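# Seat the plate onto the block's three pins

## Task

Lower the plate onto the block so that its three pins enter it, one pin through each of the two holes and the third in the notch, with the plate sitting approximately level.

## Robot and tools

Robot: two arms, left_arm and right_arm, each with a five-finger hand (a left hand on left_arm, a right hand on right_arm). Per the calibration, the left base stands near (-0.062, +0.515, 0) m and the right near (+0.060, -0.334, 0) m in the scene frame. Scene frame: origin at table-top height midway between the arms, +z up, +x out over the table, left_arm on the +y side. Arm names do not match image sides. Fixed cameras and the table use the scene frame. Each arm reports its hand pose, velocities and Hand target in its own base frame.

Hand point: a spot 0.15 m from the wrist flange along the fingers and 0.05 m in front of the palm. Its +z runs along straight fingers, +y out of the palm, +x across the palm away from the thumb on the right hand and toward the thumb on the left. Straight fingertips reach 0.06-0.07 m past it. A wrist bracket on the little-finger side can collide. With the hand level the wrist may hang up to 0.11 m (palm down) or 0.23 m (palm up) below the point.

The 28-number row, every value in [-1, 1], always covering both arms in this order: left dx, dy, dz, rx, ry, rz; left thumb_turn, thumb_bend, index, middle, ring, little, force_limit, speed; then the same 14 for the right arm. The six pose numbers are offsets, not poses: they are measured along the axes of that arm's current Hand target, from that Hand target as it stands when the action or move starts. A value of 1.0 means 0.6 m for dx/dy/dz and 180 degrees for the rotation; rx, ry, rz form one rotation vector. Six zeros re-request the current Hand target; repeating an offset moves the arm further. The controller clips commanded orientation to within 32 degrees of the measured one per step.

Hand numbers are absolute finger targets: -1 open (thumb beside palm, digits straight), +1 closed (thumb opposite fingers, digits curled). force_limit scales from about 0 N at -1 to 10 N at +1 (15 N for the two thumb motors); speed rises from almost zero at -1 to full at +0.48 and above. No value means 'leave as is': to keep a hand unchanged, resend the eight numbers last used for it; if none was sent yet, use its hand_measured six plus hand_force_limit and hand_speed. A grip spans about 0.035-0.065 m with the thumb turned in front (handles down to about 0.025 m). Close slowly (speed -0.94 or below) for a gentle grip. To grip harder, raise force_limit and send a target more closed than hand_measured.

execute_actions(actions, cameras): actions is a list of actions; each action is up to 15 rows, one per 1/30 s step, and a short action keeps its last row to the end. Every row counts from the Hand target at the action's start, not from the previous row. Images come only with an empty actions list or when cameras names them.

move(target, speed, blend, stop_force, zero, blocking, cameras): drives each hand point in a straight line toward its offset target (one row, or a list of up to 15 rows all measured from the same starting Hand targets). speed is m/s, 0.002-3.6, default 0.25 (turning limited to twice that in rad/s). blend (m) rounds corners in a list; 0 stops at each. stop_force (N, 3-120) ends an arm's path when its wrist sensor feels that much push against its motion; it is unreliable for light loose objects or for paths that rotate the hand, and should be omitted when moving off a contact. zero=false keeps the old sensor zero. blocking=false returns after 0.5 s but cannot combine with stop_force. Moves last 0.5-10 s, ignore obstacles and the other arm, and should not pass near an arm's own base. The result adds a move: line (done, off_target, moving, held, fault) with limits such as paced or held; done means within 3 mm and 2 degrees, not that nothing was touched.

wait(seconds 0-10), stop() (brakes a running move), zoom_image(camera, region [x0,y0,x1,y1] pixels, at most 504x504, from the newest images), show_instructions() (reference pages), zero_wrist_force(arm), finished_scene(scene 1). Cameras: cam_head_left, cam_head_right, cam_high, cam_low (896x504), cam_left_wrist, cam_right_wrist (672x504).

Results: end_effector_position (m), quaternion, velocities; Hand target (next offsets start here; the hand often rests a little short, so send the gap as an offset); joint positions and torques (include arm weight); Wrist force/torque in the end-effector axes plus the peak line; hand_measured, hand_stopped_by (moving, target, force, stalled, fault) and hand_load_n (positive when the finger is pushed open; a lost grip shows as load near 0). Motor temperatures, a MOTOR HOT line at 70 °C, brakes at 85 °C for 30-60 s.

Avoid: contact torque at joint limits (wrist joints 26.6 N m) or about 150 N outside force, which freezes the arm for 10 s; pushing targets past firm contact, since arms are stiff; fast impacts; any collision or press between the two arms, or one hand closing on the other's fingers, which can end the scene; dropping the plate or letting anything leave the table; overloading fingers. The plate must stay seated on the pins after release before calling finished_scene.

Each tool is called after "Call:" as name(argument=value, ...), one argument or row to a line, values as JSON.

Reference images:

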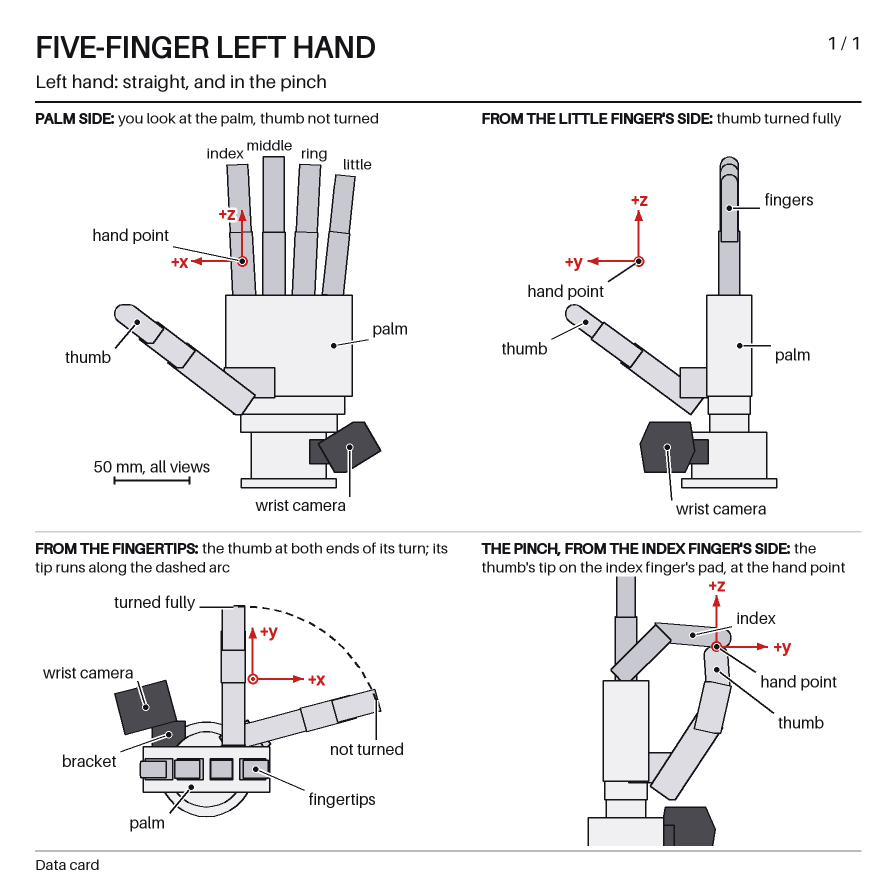

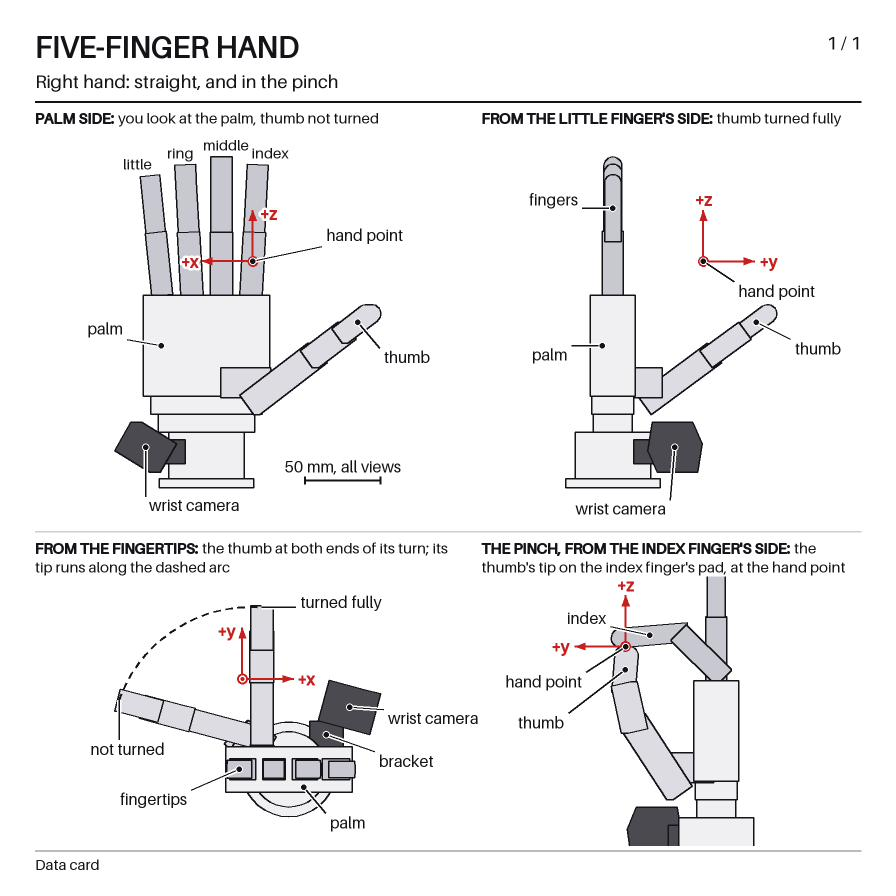

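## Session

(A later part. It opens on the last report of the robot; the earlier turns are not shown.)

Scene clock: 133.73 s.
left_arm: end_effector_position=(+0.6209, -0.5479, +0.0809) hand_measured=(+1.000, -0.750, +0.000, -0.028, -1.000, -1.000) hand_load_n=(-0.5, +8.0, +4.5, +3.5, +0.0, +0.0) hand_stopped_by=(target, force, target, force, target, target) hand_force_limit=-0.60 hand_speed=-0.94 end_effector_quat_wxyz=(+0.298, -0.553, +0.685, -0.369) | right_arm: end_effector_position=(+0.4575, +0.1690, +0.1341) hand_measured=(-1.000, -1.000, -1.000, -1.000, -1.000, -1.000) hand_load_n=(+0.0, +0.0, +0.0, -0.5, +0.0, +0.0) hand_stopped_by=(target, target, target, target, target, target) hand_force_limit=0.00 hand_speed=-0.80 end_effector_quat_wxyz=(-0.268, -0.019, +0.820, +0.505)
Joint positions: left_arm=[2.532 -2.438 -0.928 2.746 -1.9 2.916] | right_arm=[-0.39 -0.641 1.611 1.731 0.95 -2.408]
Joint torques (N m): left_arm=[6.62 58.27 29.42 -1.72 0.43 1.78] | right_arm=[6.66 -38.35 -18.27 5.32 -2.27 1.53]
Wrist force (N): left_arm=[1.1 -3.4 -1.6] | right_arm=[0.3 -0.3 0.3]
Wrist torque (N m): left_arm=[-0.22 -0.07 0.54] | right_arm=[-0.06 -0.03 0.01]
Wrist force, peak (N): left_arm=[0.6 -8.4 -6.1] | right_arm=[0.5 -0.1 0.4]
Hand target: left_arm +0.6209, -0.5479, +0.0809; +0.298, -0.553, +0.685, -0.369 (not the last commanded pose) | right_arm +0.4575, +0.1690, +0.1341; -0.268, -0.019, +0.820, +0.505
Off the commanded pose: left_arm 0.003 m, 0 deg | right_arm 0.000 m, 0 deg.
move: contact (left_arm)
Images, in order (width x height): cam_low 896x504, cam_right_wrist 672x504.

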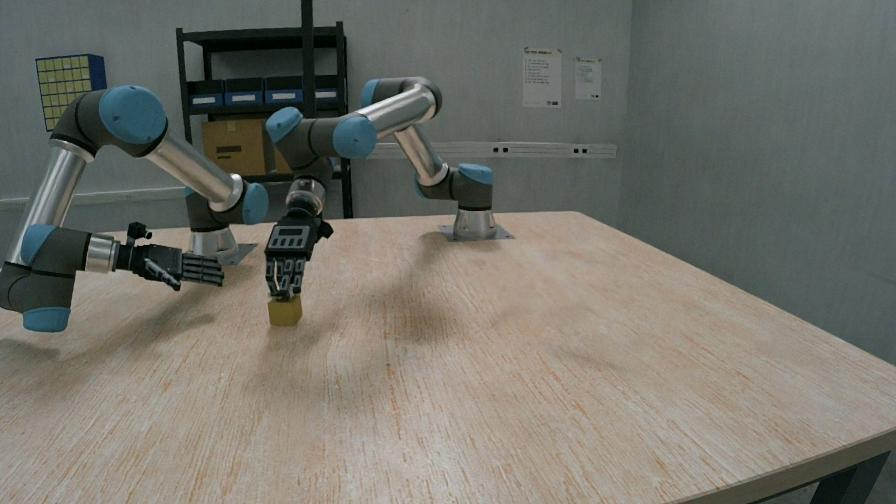

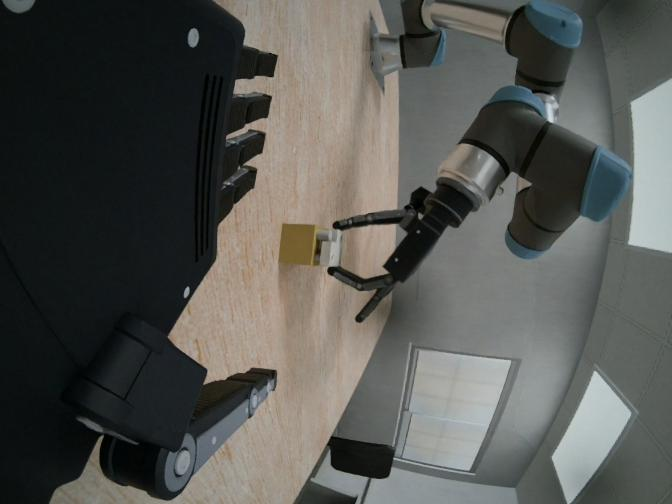

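Call:
move(
  target=[0,-0.0014,-0.00092,0,0,0,1,-0.4,0.0,0.1,-1,-1,-0.6,-0.94,0,0,0,0,0,0,-1,-1,-1,-1,-1,-1,0,-0.8],
  speed=0.02,
  cameras=["cam_right_wrist","cam_low","cam_left_wrist","cam_head_right","cam_head_left"],
)

Call:
zoom_image(
  camera="cam_low",
  region=[264, 284, 304, 310],
)

Call:
zoom_image(
  camera="cam_left_wrist",
  region=[170, 160, 350, 310],
)

Call:
zoom_image(
  camera="cam_head_right",
  region=[400, 250, 430, 280],
)

Call:
zoom_image(
  camera="cam_right_wrist",
  region=[305, 222, 355, 272],
)

Scene clock: 135.87 s.
left_arm: end_effector_position=(+0.6209, -0.5479, +0.0819) hand_measured=(+1.000, -0.750, +0.000, -0.028, -1.000, -1.000) hand_load_n=(+0.0, +8.0, +4.5, +4.0, +0.0, +0.0) hand_stopped_by=(target, force, target, force, target, target) hand_force_limit=-0.60 hand_speed=-0.94 end_effector_quat_wxyz=(+0.298, -0.553, +0.685, -0.369) | right_arm: end_effector_position=(+0.4575, +0.1690, +0.1341) hand_measured=(-1.000, -1.000, -1.000, -1.000, -1.000, -1.000) hand_load_n=(+0.0, +0.0, +0.0, +0.0, +0.0, +0.0) hand_stopped_by=(target, target, target, target, target, target) hand_force_limit=0.00 hand_speed=-0.80 end_effector_quat_wxyz=(-0.268, -0.019, +0.820, +0.505)
Joint positions: left_arm=[2.532 -2.438 -0.926 2.744 -1.9 2.916] | right_arm=[-0.39 -0.641 1.611 1.731 0.95 -2.408]
Joint torques (N m): left_arm=[6.71 64.83 30.52 -2 0.67 1.7] | right_arm=[5.39 -38.29 -18.83 5.47 -2.15 1.19]
Wrist force (N): left_arm=[1.5 -1.6 0.9] | right_arm=[0.3 0.3 0.3]
Wrist torque (N m): left_arm=[-0.16 -0.05 0.53] | right_arm=[0.02 -0.03 0.03]
Wrist force, peak (N): left_arm=[1.1 -4.0 -2.1] | right_arm=[0.6 0.0 0.3]
Hand target: left_arm +0.6209, -0.5479, +0.0819; +0.298, -0.553, +0.685, -0.369 | right_arm +0.4575, +0.1690, +0.1341; -0.268, -0.019, +0.820, +0.505
Off the commanded pose: left_arm 0.000 m, 0 deg | right_arm 0.000 m, 0 deg.
move: done
Images, in order (width x height): cam_head_left 896x504, cam_head_right 896x504, cam_low 896x504, cam_left_wrist 672x504, cam_right_wrist 672x504.

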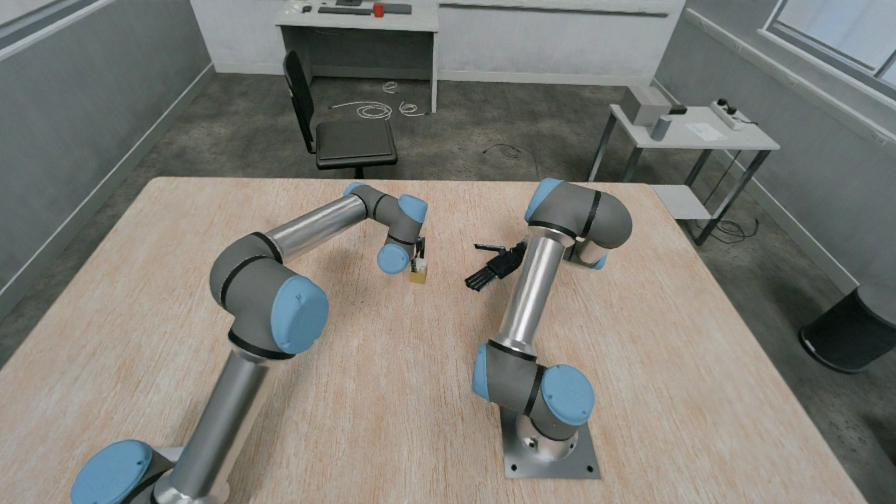

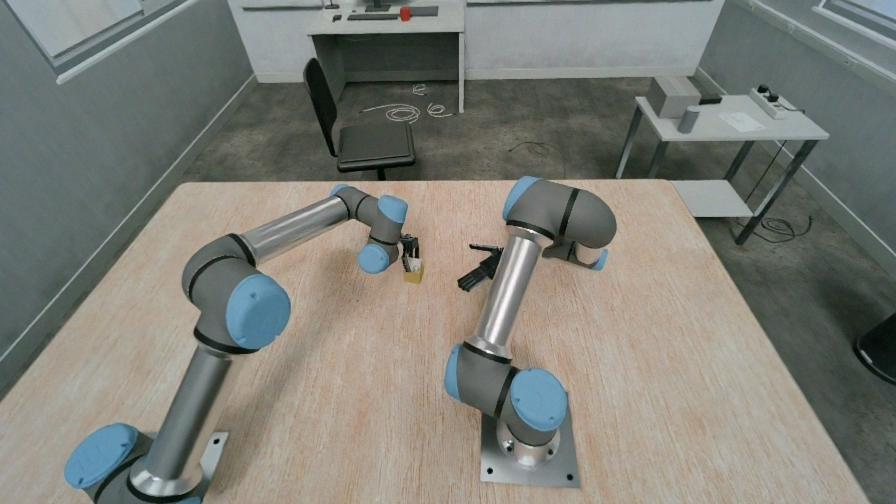

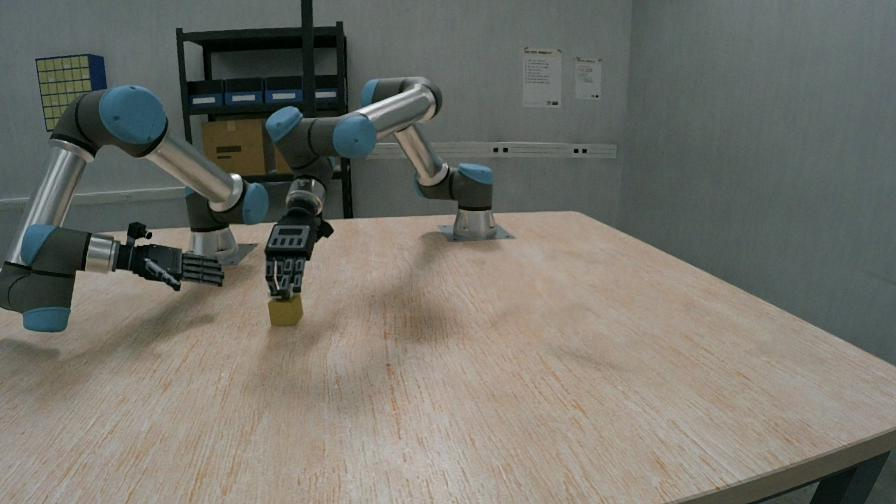

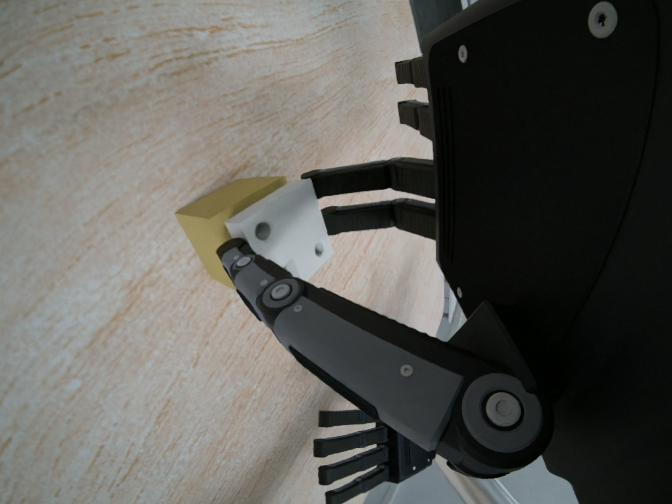

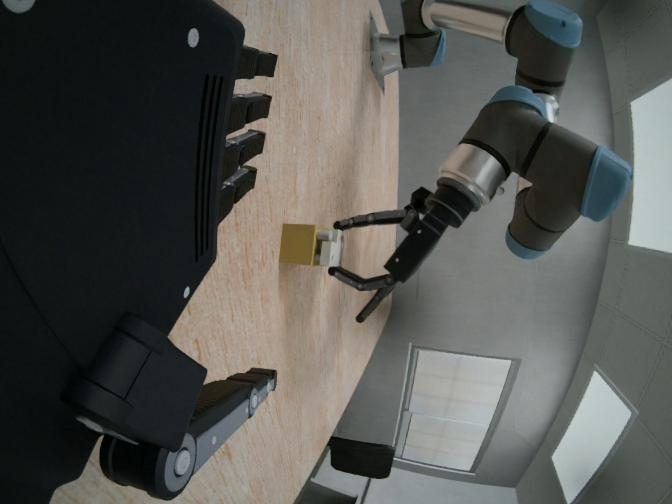

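Scaled by 12.600 from the camera's 896x504 image, which has a finer 1280x720 frame.

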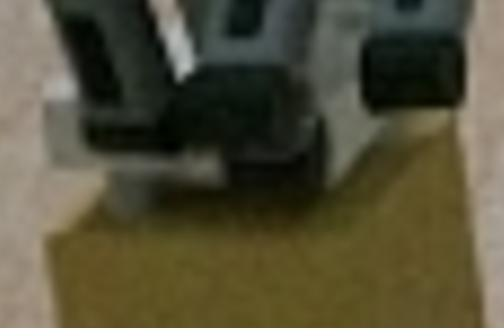

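Scaled by 2.800 from the camera's 672x504 image, which has a finer 960x720 frame.

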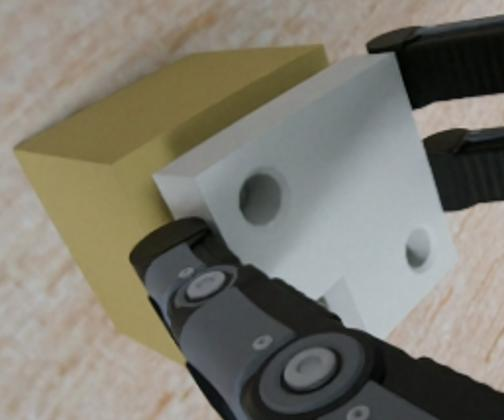

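Scaled by 16.800 from the camera's 896x504 image, which has a finer 1280x720 frame.

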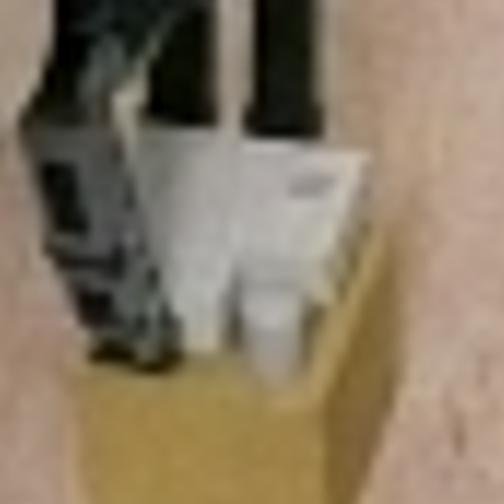

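Scaled by 10.080 from the camera's 672x504 image, which has a finer 960x720 frame.

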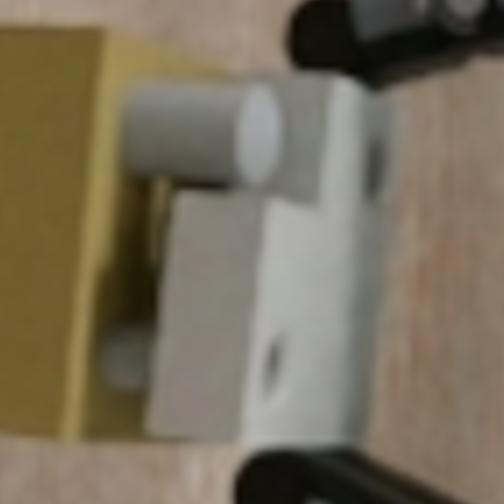

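Call:
zoom_image(
  camera="cam_head_left",
  region=[400, 248, 440, 278],
)

Call:
zoom_image(
  camera="cam_head_right",
  region=[395, 248, 435, 278],
)

Scaled by 12.600 from the camera's 896x504 image, which has a finer 1280x720 frame.

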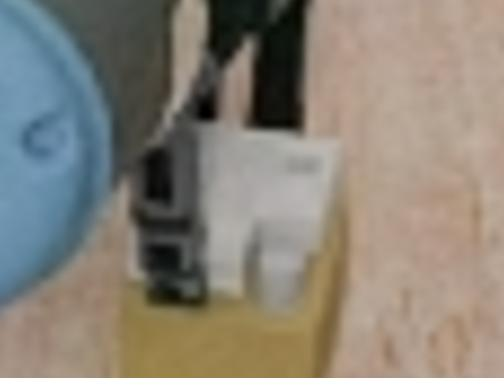

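Scaled by 12.600 from the camera's 896x504 image, which has a finer 1280x720 frame.

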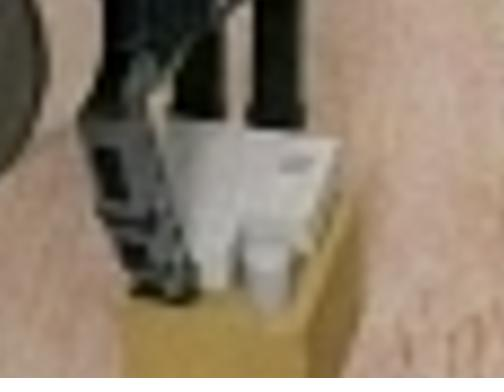

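Call:
move(
  target=[0,-0.0084,-0.0055,0,0,0,1,-0.4,0.0,0.1,-1,-1,-0.6,-0.94,0,0,0,0,0,0,-1,-1,-1,-1,-1,-1,0,-0.8],
  speed=0.02,
  cameras=["cam_right_wrist","cam_low","cam_left_wrist","cam_head_right","cam_head_left"],
)

Call:
zoom_image(
  camera="cam_low",
  region=[260, 280, 308, 312],
)

Call:
zoom_image(
  camera="cam_right_wrist",
  region=[305, 222, 355, 272],
)

Call:
zoom_image(
  camera="cam_head_left",
  region=[400, 246, 440, 286],
)

Call:
zoom_image(
  camera="cam_head_right",
  region=[395, 246, 435, 286],
)

Scene clock: 139.97 s.
left_arm: end_effector_position=(+0.6209, -0.5479, +0.0879) hand_measured=(+1.000, -0.750, +0.000, -0.028, -1.000, -1.000) hand_load_n=(+1.5, +5.0, +0.0, +7.0, +0.0, +0.0) hand_stopped_by=(target, force, target, force, target, target) hand_force_limit=-0.60 hand_speed=-0.94 end_effector_quat_wxyz=(+0.298, -0.553, +0.685, -0.369) | right_arm: end_effector_position=(+0.4575, +0.1690, +0.1341) hand_measured=(-1.000, -1.000, -1.000, -1.000, -1.000, -1.000) hand_load_n=(+0.0, +0.5, +0.0, +0.0, +0.0, +0.0) hand_stopped_by=(target, target, target, target, target, target) hand_force_limit=0.00 hand_speed=-0.80 end_effector_quat_wxyz=(-0.268, -0.019, +0.820, +0.505)
Joint positions: left_arm=[2.532 -2.434 -0.918 2.732 -1.9 2.916] | right_arm=[-0.39 -0.641 1.611 1.731 0.95 -2.408]
Joint torques (N m): left_arm=[7.05 61.98 29.15 -2.28 0.86 2.01] | right_arm=[6.24 -39.18 -17.96 5.29 -1.55 1.44]
Wrist force (N): left_arm=[1.4 -3.5 -0.4] | right_arm=[0.5 0.0 0.3]
Wrist torque (N m): left_arm=[-0.19 -0.06 0.55] | right_arm=[-0.02 -0.05 0.03]
Wrist force, peak (N): left_arm=[1.4 -3.7 -0.4] | right_arm=[0.4 -0.5 0.4]
Hand target: left_arm +0.6209, -0.5479, +0.0880; +0.298, -0.553, +0.685, -0.369 | right_arm +0.4575, +0.1690, +0.1341; -0.268, -0.019, +0.820, +0.505
Off the commanded pose: left_arm 0.000 m, 0 deg | right_arm 0.000 m, 0 deg.
move: done
Images, in order (width x height): cam_head_left 896x504, cam_head_right 896x504, cam_low 896x504, cam_left_wrist 672x504, cam_right_wrist 672x504.

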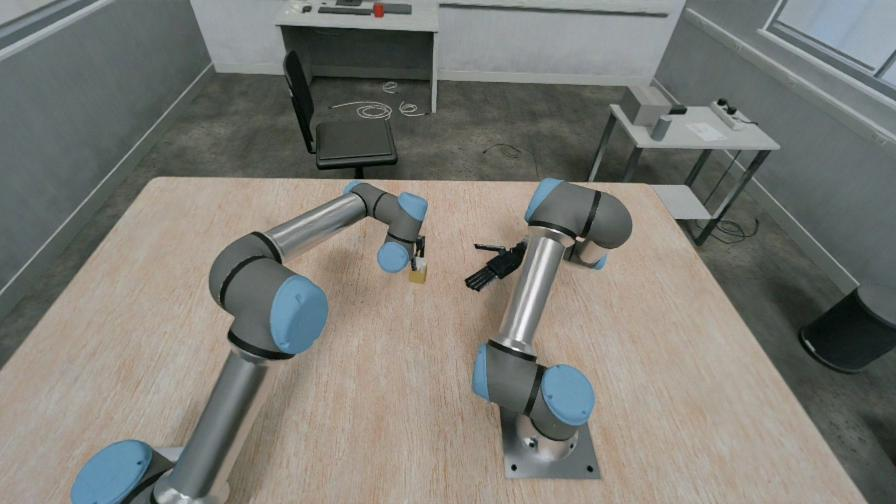

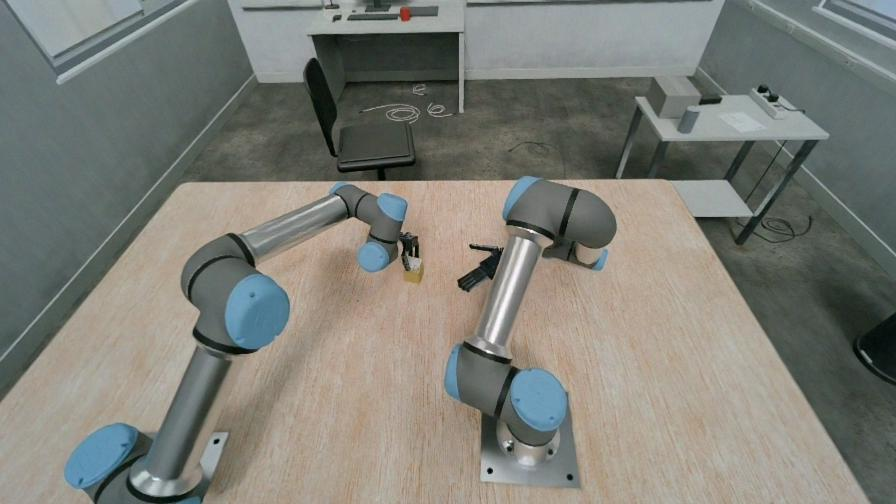

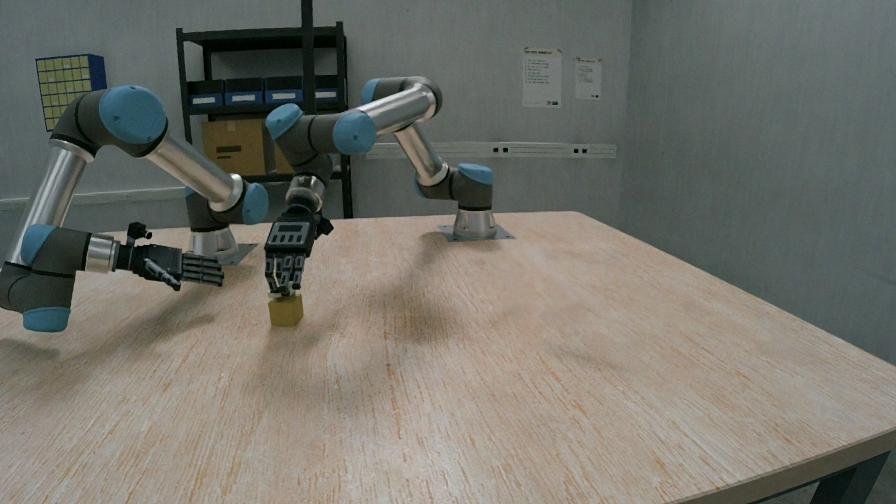

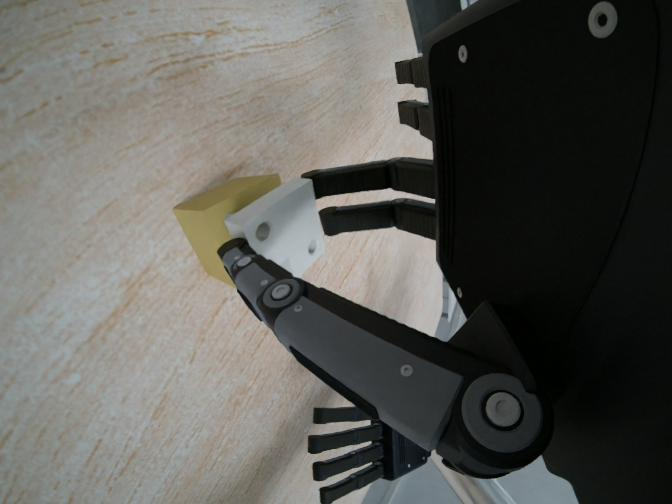

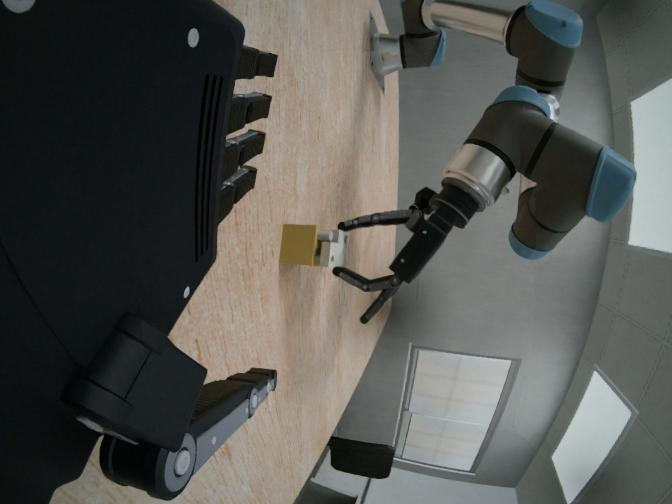

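Scaled by 10.500 from the camera's 896x504 image, which has a finer 1280x720 frame.

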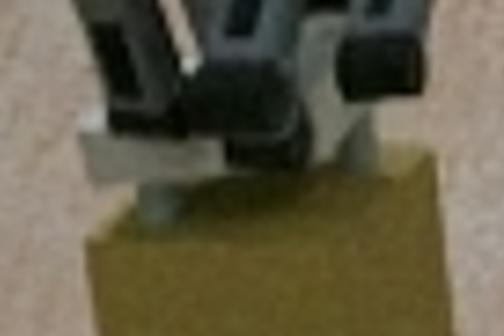

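Scaled by 10.080 from the camera's 672x504 image, which has a finer 960x720 frame.

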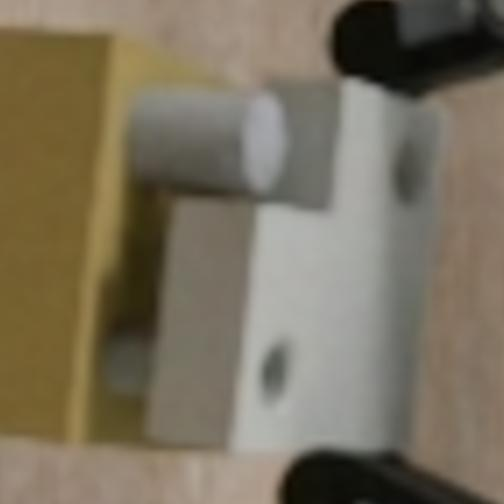

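Scaled by 12.600 from the camera's 896x504 image, which has a finer 1280x720 frame.

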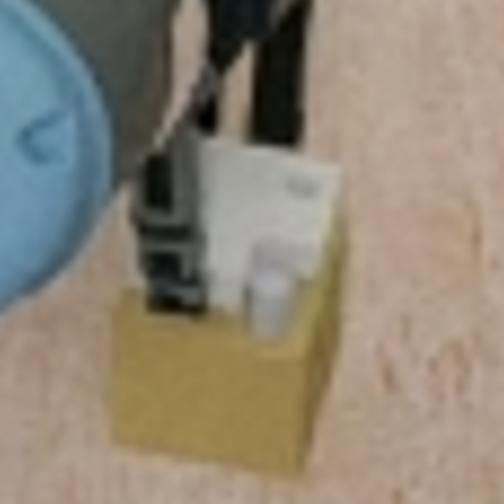

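Scaled by 12.600 from the camera's 896x504 image, which has a finer 1280x720 frame.

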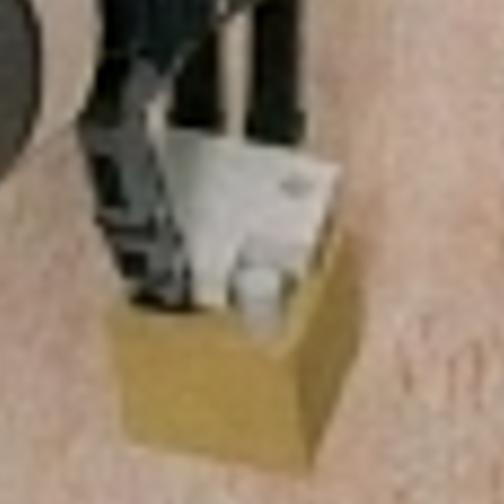

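Call:
move(
  target=[0,-0.0139,-0.0092,0,0,0,1,-0.4,0.0,0.1,-1,-1,-0.6,-0.94,0,0,0,0,0,0,-1,-1,-1,-1,-1,-1,0,-0.8],
  speed=0.03,
  cameras=["cam_right_wrist","cam_low"],
)

Call:
zoom_image(
  camera="cam_right_wrist",
  region=[270, 205, 370, 290],
)

Call:
zoom_image(
  camera="cam_low",
  region=[260, 270, 308, 312],
)

Scene clock: 143.10 s.
left_arm: end_effector_position=(+0.6209, -0.5479, +0.0979) hand_measured=(+1.000, -0.750, +0.000, -0.028, -1.000, -1.000) hand_load_n=(+1.5, +5.0, +0.0, +7.0, +0.0, +0.0) hand_stopped_by=(target, force, target, force, target, target) hand_force_limit=-0.60 hand_speed=-0.94 end_effector_quat_wxyz=(+0.298, -0.553, +0.685, -0.369) | right_arm: end_effector_position=(+0.4575, +0.1690, +0.1341) hand_measured=(-1.000, -1.000, -1.000, -1.000, -1.000, -1.000) hand_load_n=(+0.0, +0.0, +0.0, +0.0, +0.0, +0.0) hand_stopped_by=(target, target, target, target, target, target) hand_force_limit=0.00 hand_speed=-0.80 end_effector_quat_wxyz=(-0.268, -0.019, +0.820, +0.505)
Joint positions: left_arm=[2.532 -2.428 -0.903 2.711 -1.9 2.916] | right_arm=[-0.39 -0.641 1.611 1.731 0.95 -2.408]
Joint torques (N m): left_arm=[2.78 61.64 27.82 -2.26 0.49 1.7] | right_arm=[5.5 -39.44 -17.55 5.31 -1.73 1.63]
Wrist force (N): left_arm=[1.4 -3.5 -0.4] | right_arm=[0.4 0.0 0.2]
Wrist torque (N m): left_arm=[-0.19 -0.06 0.54] | right_arm=[0.01 -0.05 0.03]
Wrist force, peak (N): left_arm=[1.5 -3.8 -0.5] | right_arm=[0.5 -0.2 0.3]
Hand target: left_arm +0.6209, -0.5479, +0.0980; +0.298, -0.553, +0.685, -0.369 | right_arm +0.4575, +0.1690, +0.1341; -0.268, -0.019, +0.820, +0.505
Off the commanded pose: left_arm 0.000 m, 0 deg | right_arm 0.000 m, 0 deg.
move: done
Images, in order (width x height): cam_low 896x504, cam_right_wrist 672x504.

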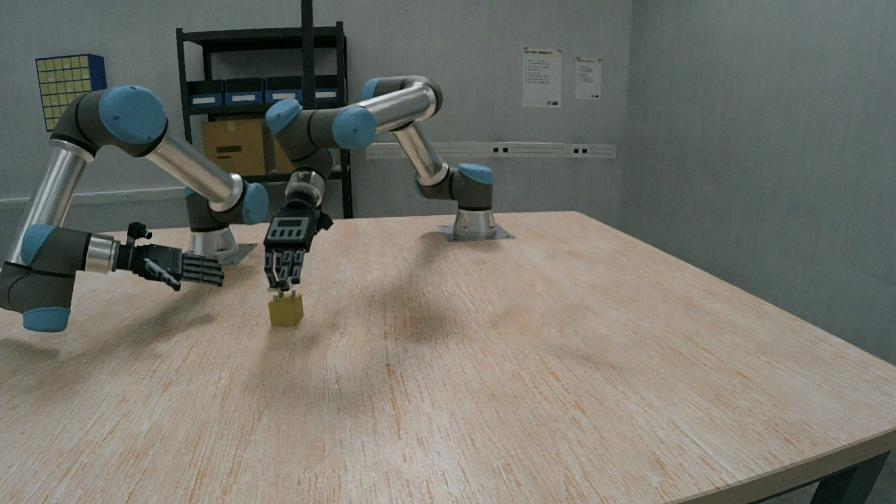

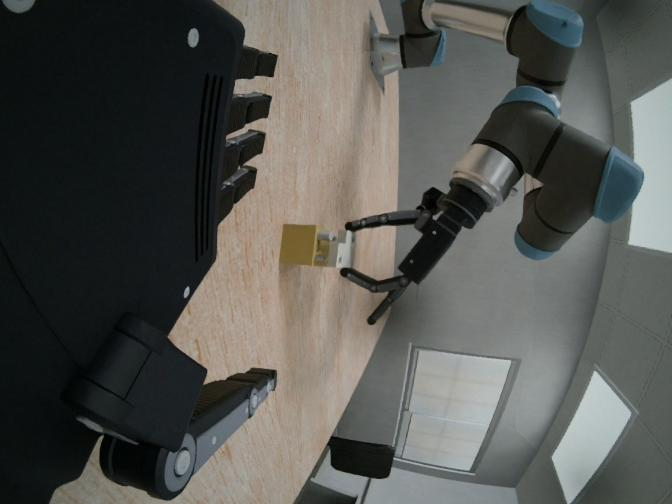

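Scaled by 5.040 from the camera's 672x504 image, which has a finer 960x720 frame.

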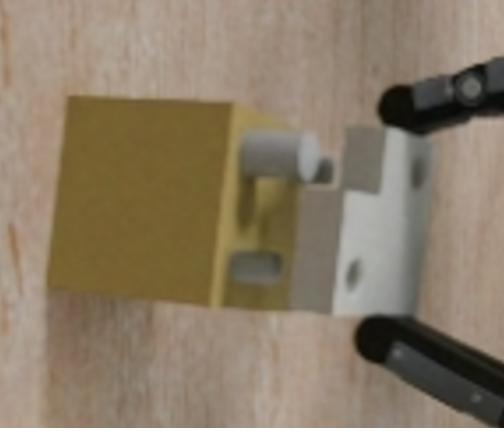

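Scaled by 10.500 from the camera's 896x504 image, which has a finer 1280x720 frame.

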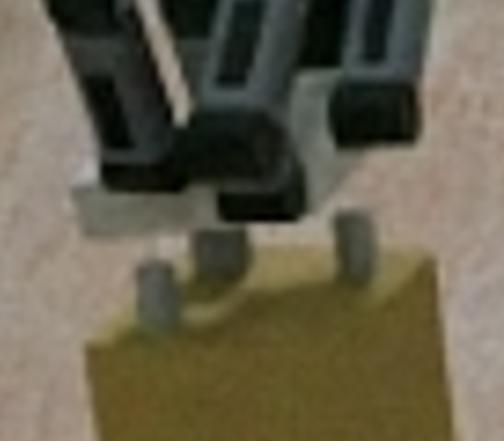

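Call:
move(
  target=[
    [-0.0027,0.1,-0.182,0,0,0,1,-0.4,0.0,0.1,-1,-1,-0.6,-0.94,0,0,0,0,0,0,-1,-1,-1,-1,-1,-1,0,-0.8],
    [-0.0027,0.2029,-0.1142,0.0083,0,0,1,-0.4,0.0,0.1,-1,-1,-0.6,-0.94,0,0,0,0,0,0,-1,-1,-1,-1,-1,-1,0,-0.8],
  ],
  speed=0.2,
  blend=[0.01,0],
)

Call:
move(
  target=[0,0.0151,0.0094,0,0,0,1,-0.4,0.0,0.1,-1,-1,-0.6,-0.94,0,0,0,0,0,0,-1,-1,-1,-1,-1,-1,0,-0.8],
  speed=0.015,
  stop_force=6,
  cameras=["cam_right_wrist","cam_low","cam_head_left","cam_left_wrist"],
)

Call:
zoom_image(
  camera="cam_head_left",
  region=[370, 270, 430, 320],
)

Call:
zoom_image(
  camera="cam_left_wrist",
  region=[170, 160, 350, 310],
)

Scene clock: 145.63 s.
left_arm: end_effector_position=(+0.4999, -0.5200, +0.0340) hand_measured=(+1.000, -0.750, +0.000, -0.028, -1.000, -1.000) hand_load_n=(+1.5, +5.0, +0.0, +7.0, +0.0, +0.0) hand_stopped_by=(target, force, target, force, target, target) hand_force_limit=-0.60 hand_speed=-0.94 end_effector_quat_wxyz=(+0.305, -0.549, +0.680, -0.378) | right_arm: end_effector_position=(+0.4575, +0.1690, +0.1341) hand_measured=(-1.000, -1.000, -1.000, -1.000, -1.000, -1.000) hand_load_n=(+0.0, +0.0, +0.0, +0.0, +0.0, +0.0) hand_stopped_by=(target, target, target, target, target, target) hand_force_limit=0.00 hand_speed=-0.80 end_effector_quat_wxyz=(-0.268, -0.019, +0.820, +0.505)
Joint positions: left_arm=[2.442 -2.235 -1.436 3.059 -1.98 2.87] | right_arm=[-0.39 -0.641 1.611 1.731 0.95 -2.408]
Joint torques (N m): left_arm=[-8.58 39.99 8.15 1.82 -1.98 2.31] | right_arm=[6.78 -38.27 -16.89 5.02 -1.64 1.32]
Wrist force (N): left_arm=[1.3 -3.2 -0.2] | right_arm=[0.3 0.0 0.2]
Wrist torque (N m): left_arm=[-0.16 -0.04 0.41] | right_arm=[-0.02 -0.02 0.02]
Wrist force, peak (N): left_arm=[1.2 -3.9 -1.7] | right_arm=[0.5 -0.2 0.4]
Hand target: left_arm +0.4999, -0.5200, +0.0340; +0.305, -0.549, +0.680, -0.378 | right_arm +0.4575, +0.1690, +0.1341; -0.268, -0.019, +0.820, +0.505
Off the commanded pose: left_arm 0.000 m, 0 deg | right_arm 0.000 m, 0 deg.
move: done

Scene clock: 147.37 s.
left_arm: end_effector_position=(+0.4999, -0.5200, +0.0252) hand_measured=(+1.000, -0.750, +0.000, -0.028, -1.000, -1.000) hand_load_n=(-0.5, +7.0, +4.0, +4.5, +0.0, +0.0) hand_stopped_by=(target, force, target, force, target, target) hand_force_limit=-0.60 hand_speed=-0.94 end_effector_quat_wxyz=(+0.305, -0.549, +0.680, -0.378) | right_arm: end_effector_position=(+0.4575, +0.1690, +0.1341) hand_measured=(-1.000, -1.000, -1.000, -1.000, -1.000, -1.000) hand_load_n=(+0.0, +0.0, +0.0, +0.0, +0.0, +0.0) hand_stopped_by=(target, target, target, target, target, target) hand_force_limit=0.00 hand_speed=-0.80 end_effector_quat_wxyz=(-0.268, -0.019, +0.820, +0.505)
Joint positions: left_arm=[2.442 -2.246 -1.443 3.076 -1.98 2.87] | right_arm=[-0.39 -0.641 1.611 1.731 0.95 -2.408]
Joint torques (N m): left_arm=[-6.38 52.53 26.65 -2.26 -0.16 2.12] | right_arm=[6.73 -38.09 -17.38 5.14 -1.89 1.58]
Wrist force (N): left_arm=[1.4 -3.6 -0.3] | right_arm=[0.5 0.1 0.3]
Wrist torque (N m): left_arm=[-0.21 -0.07 0.43] | right_arm=[0.00 -0.06 0.04]
Wrist force, peak (N): left_arm=[1.4 -11.2 -3.3] | right_arm=[0.6 0.1 0.2]
Hand target: left_arm +0.4999, -0.5200, +0.0252; +0.305, -0.549, +0.680, -0.378 (not the last commanded pose) | right_arm +0.4575, +0.1690, +0.1341; -0.268, -0.019, +0.820, +0.505
Off the commanded pose: left_arm 0.002 m, 0 deg | right_arm 0.000 m, 0 deg.
move: contact (left_arm)
Images, in order (width x height): cam_head_left 896x504, cam_low 896x504, cam_left_wrist 672x504, cam_right_wrist 672x504.

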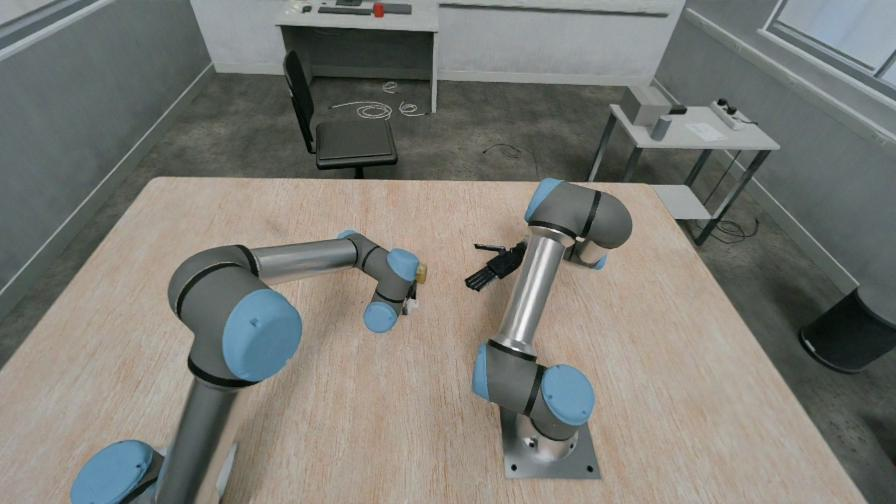

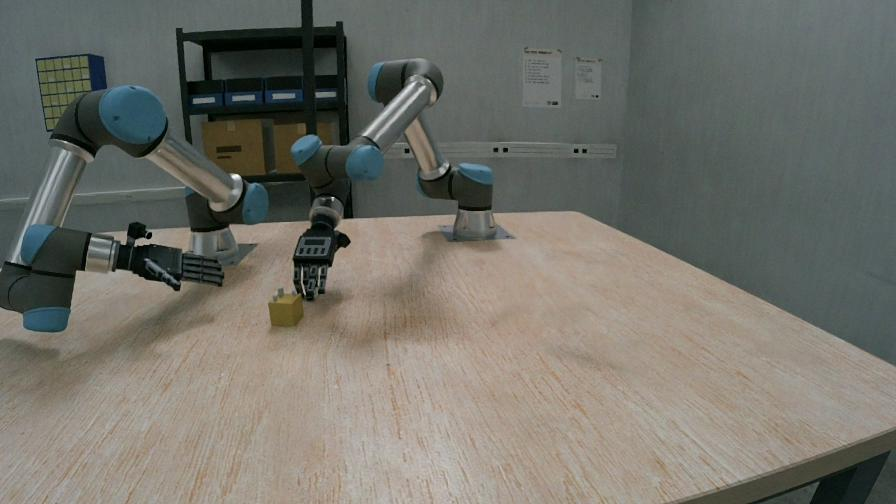

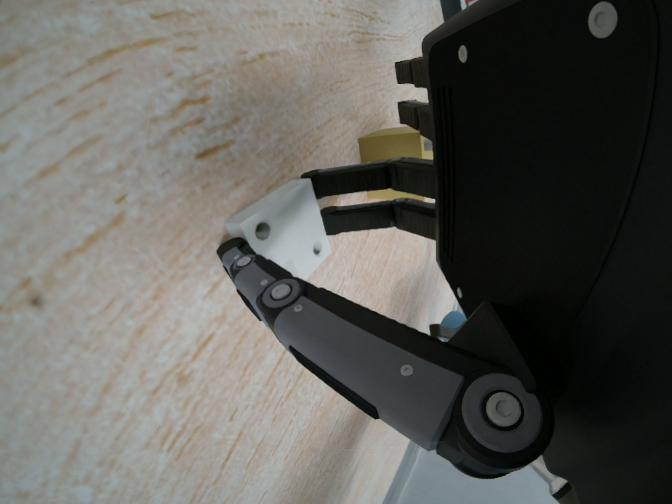

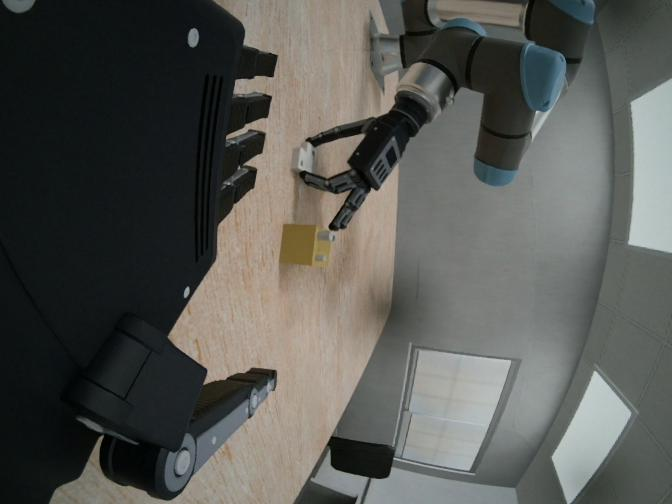

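Scaled by 8.400 from the camera's 896x504 image, which has a finer 1280x720 frame.

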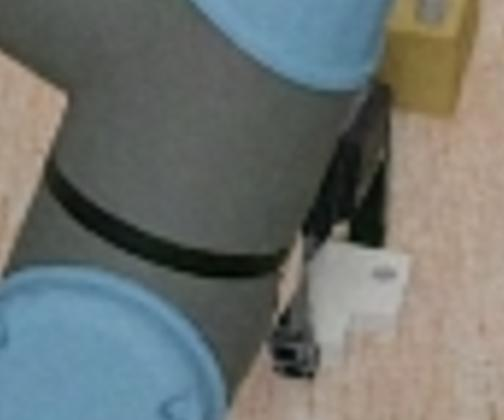

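Scaled by 2.800 from the camera's 672x504 image, which has a finer 960x720 frame.

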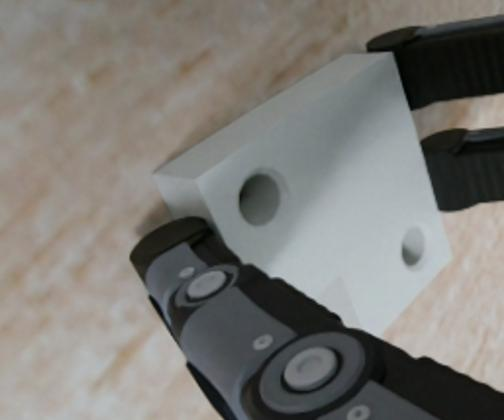

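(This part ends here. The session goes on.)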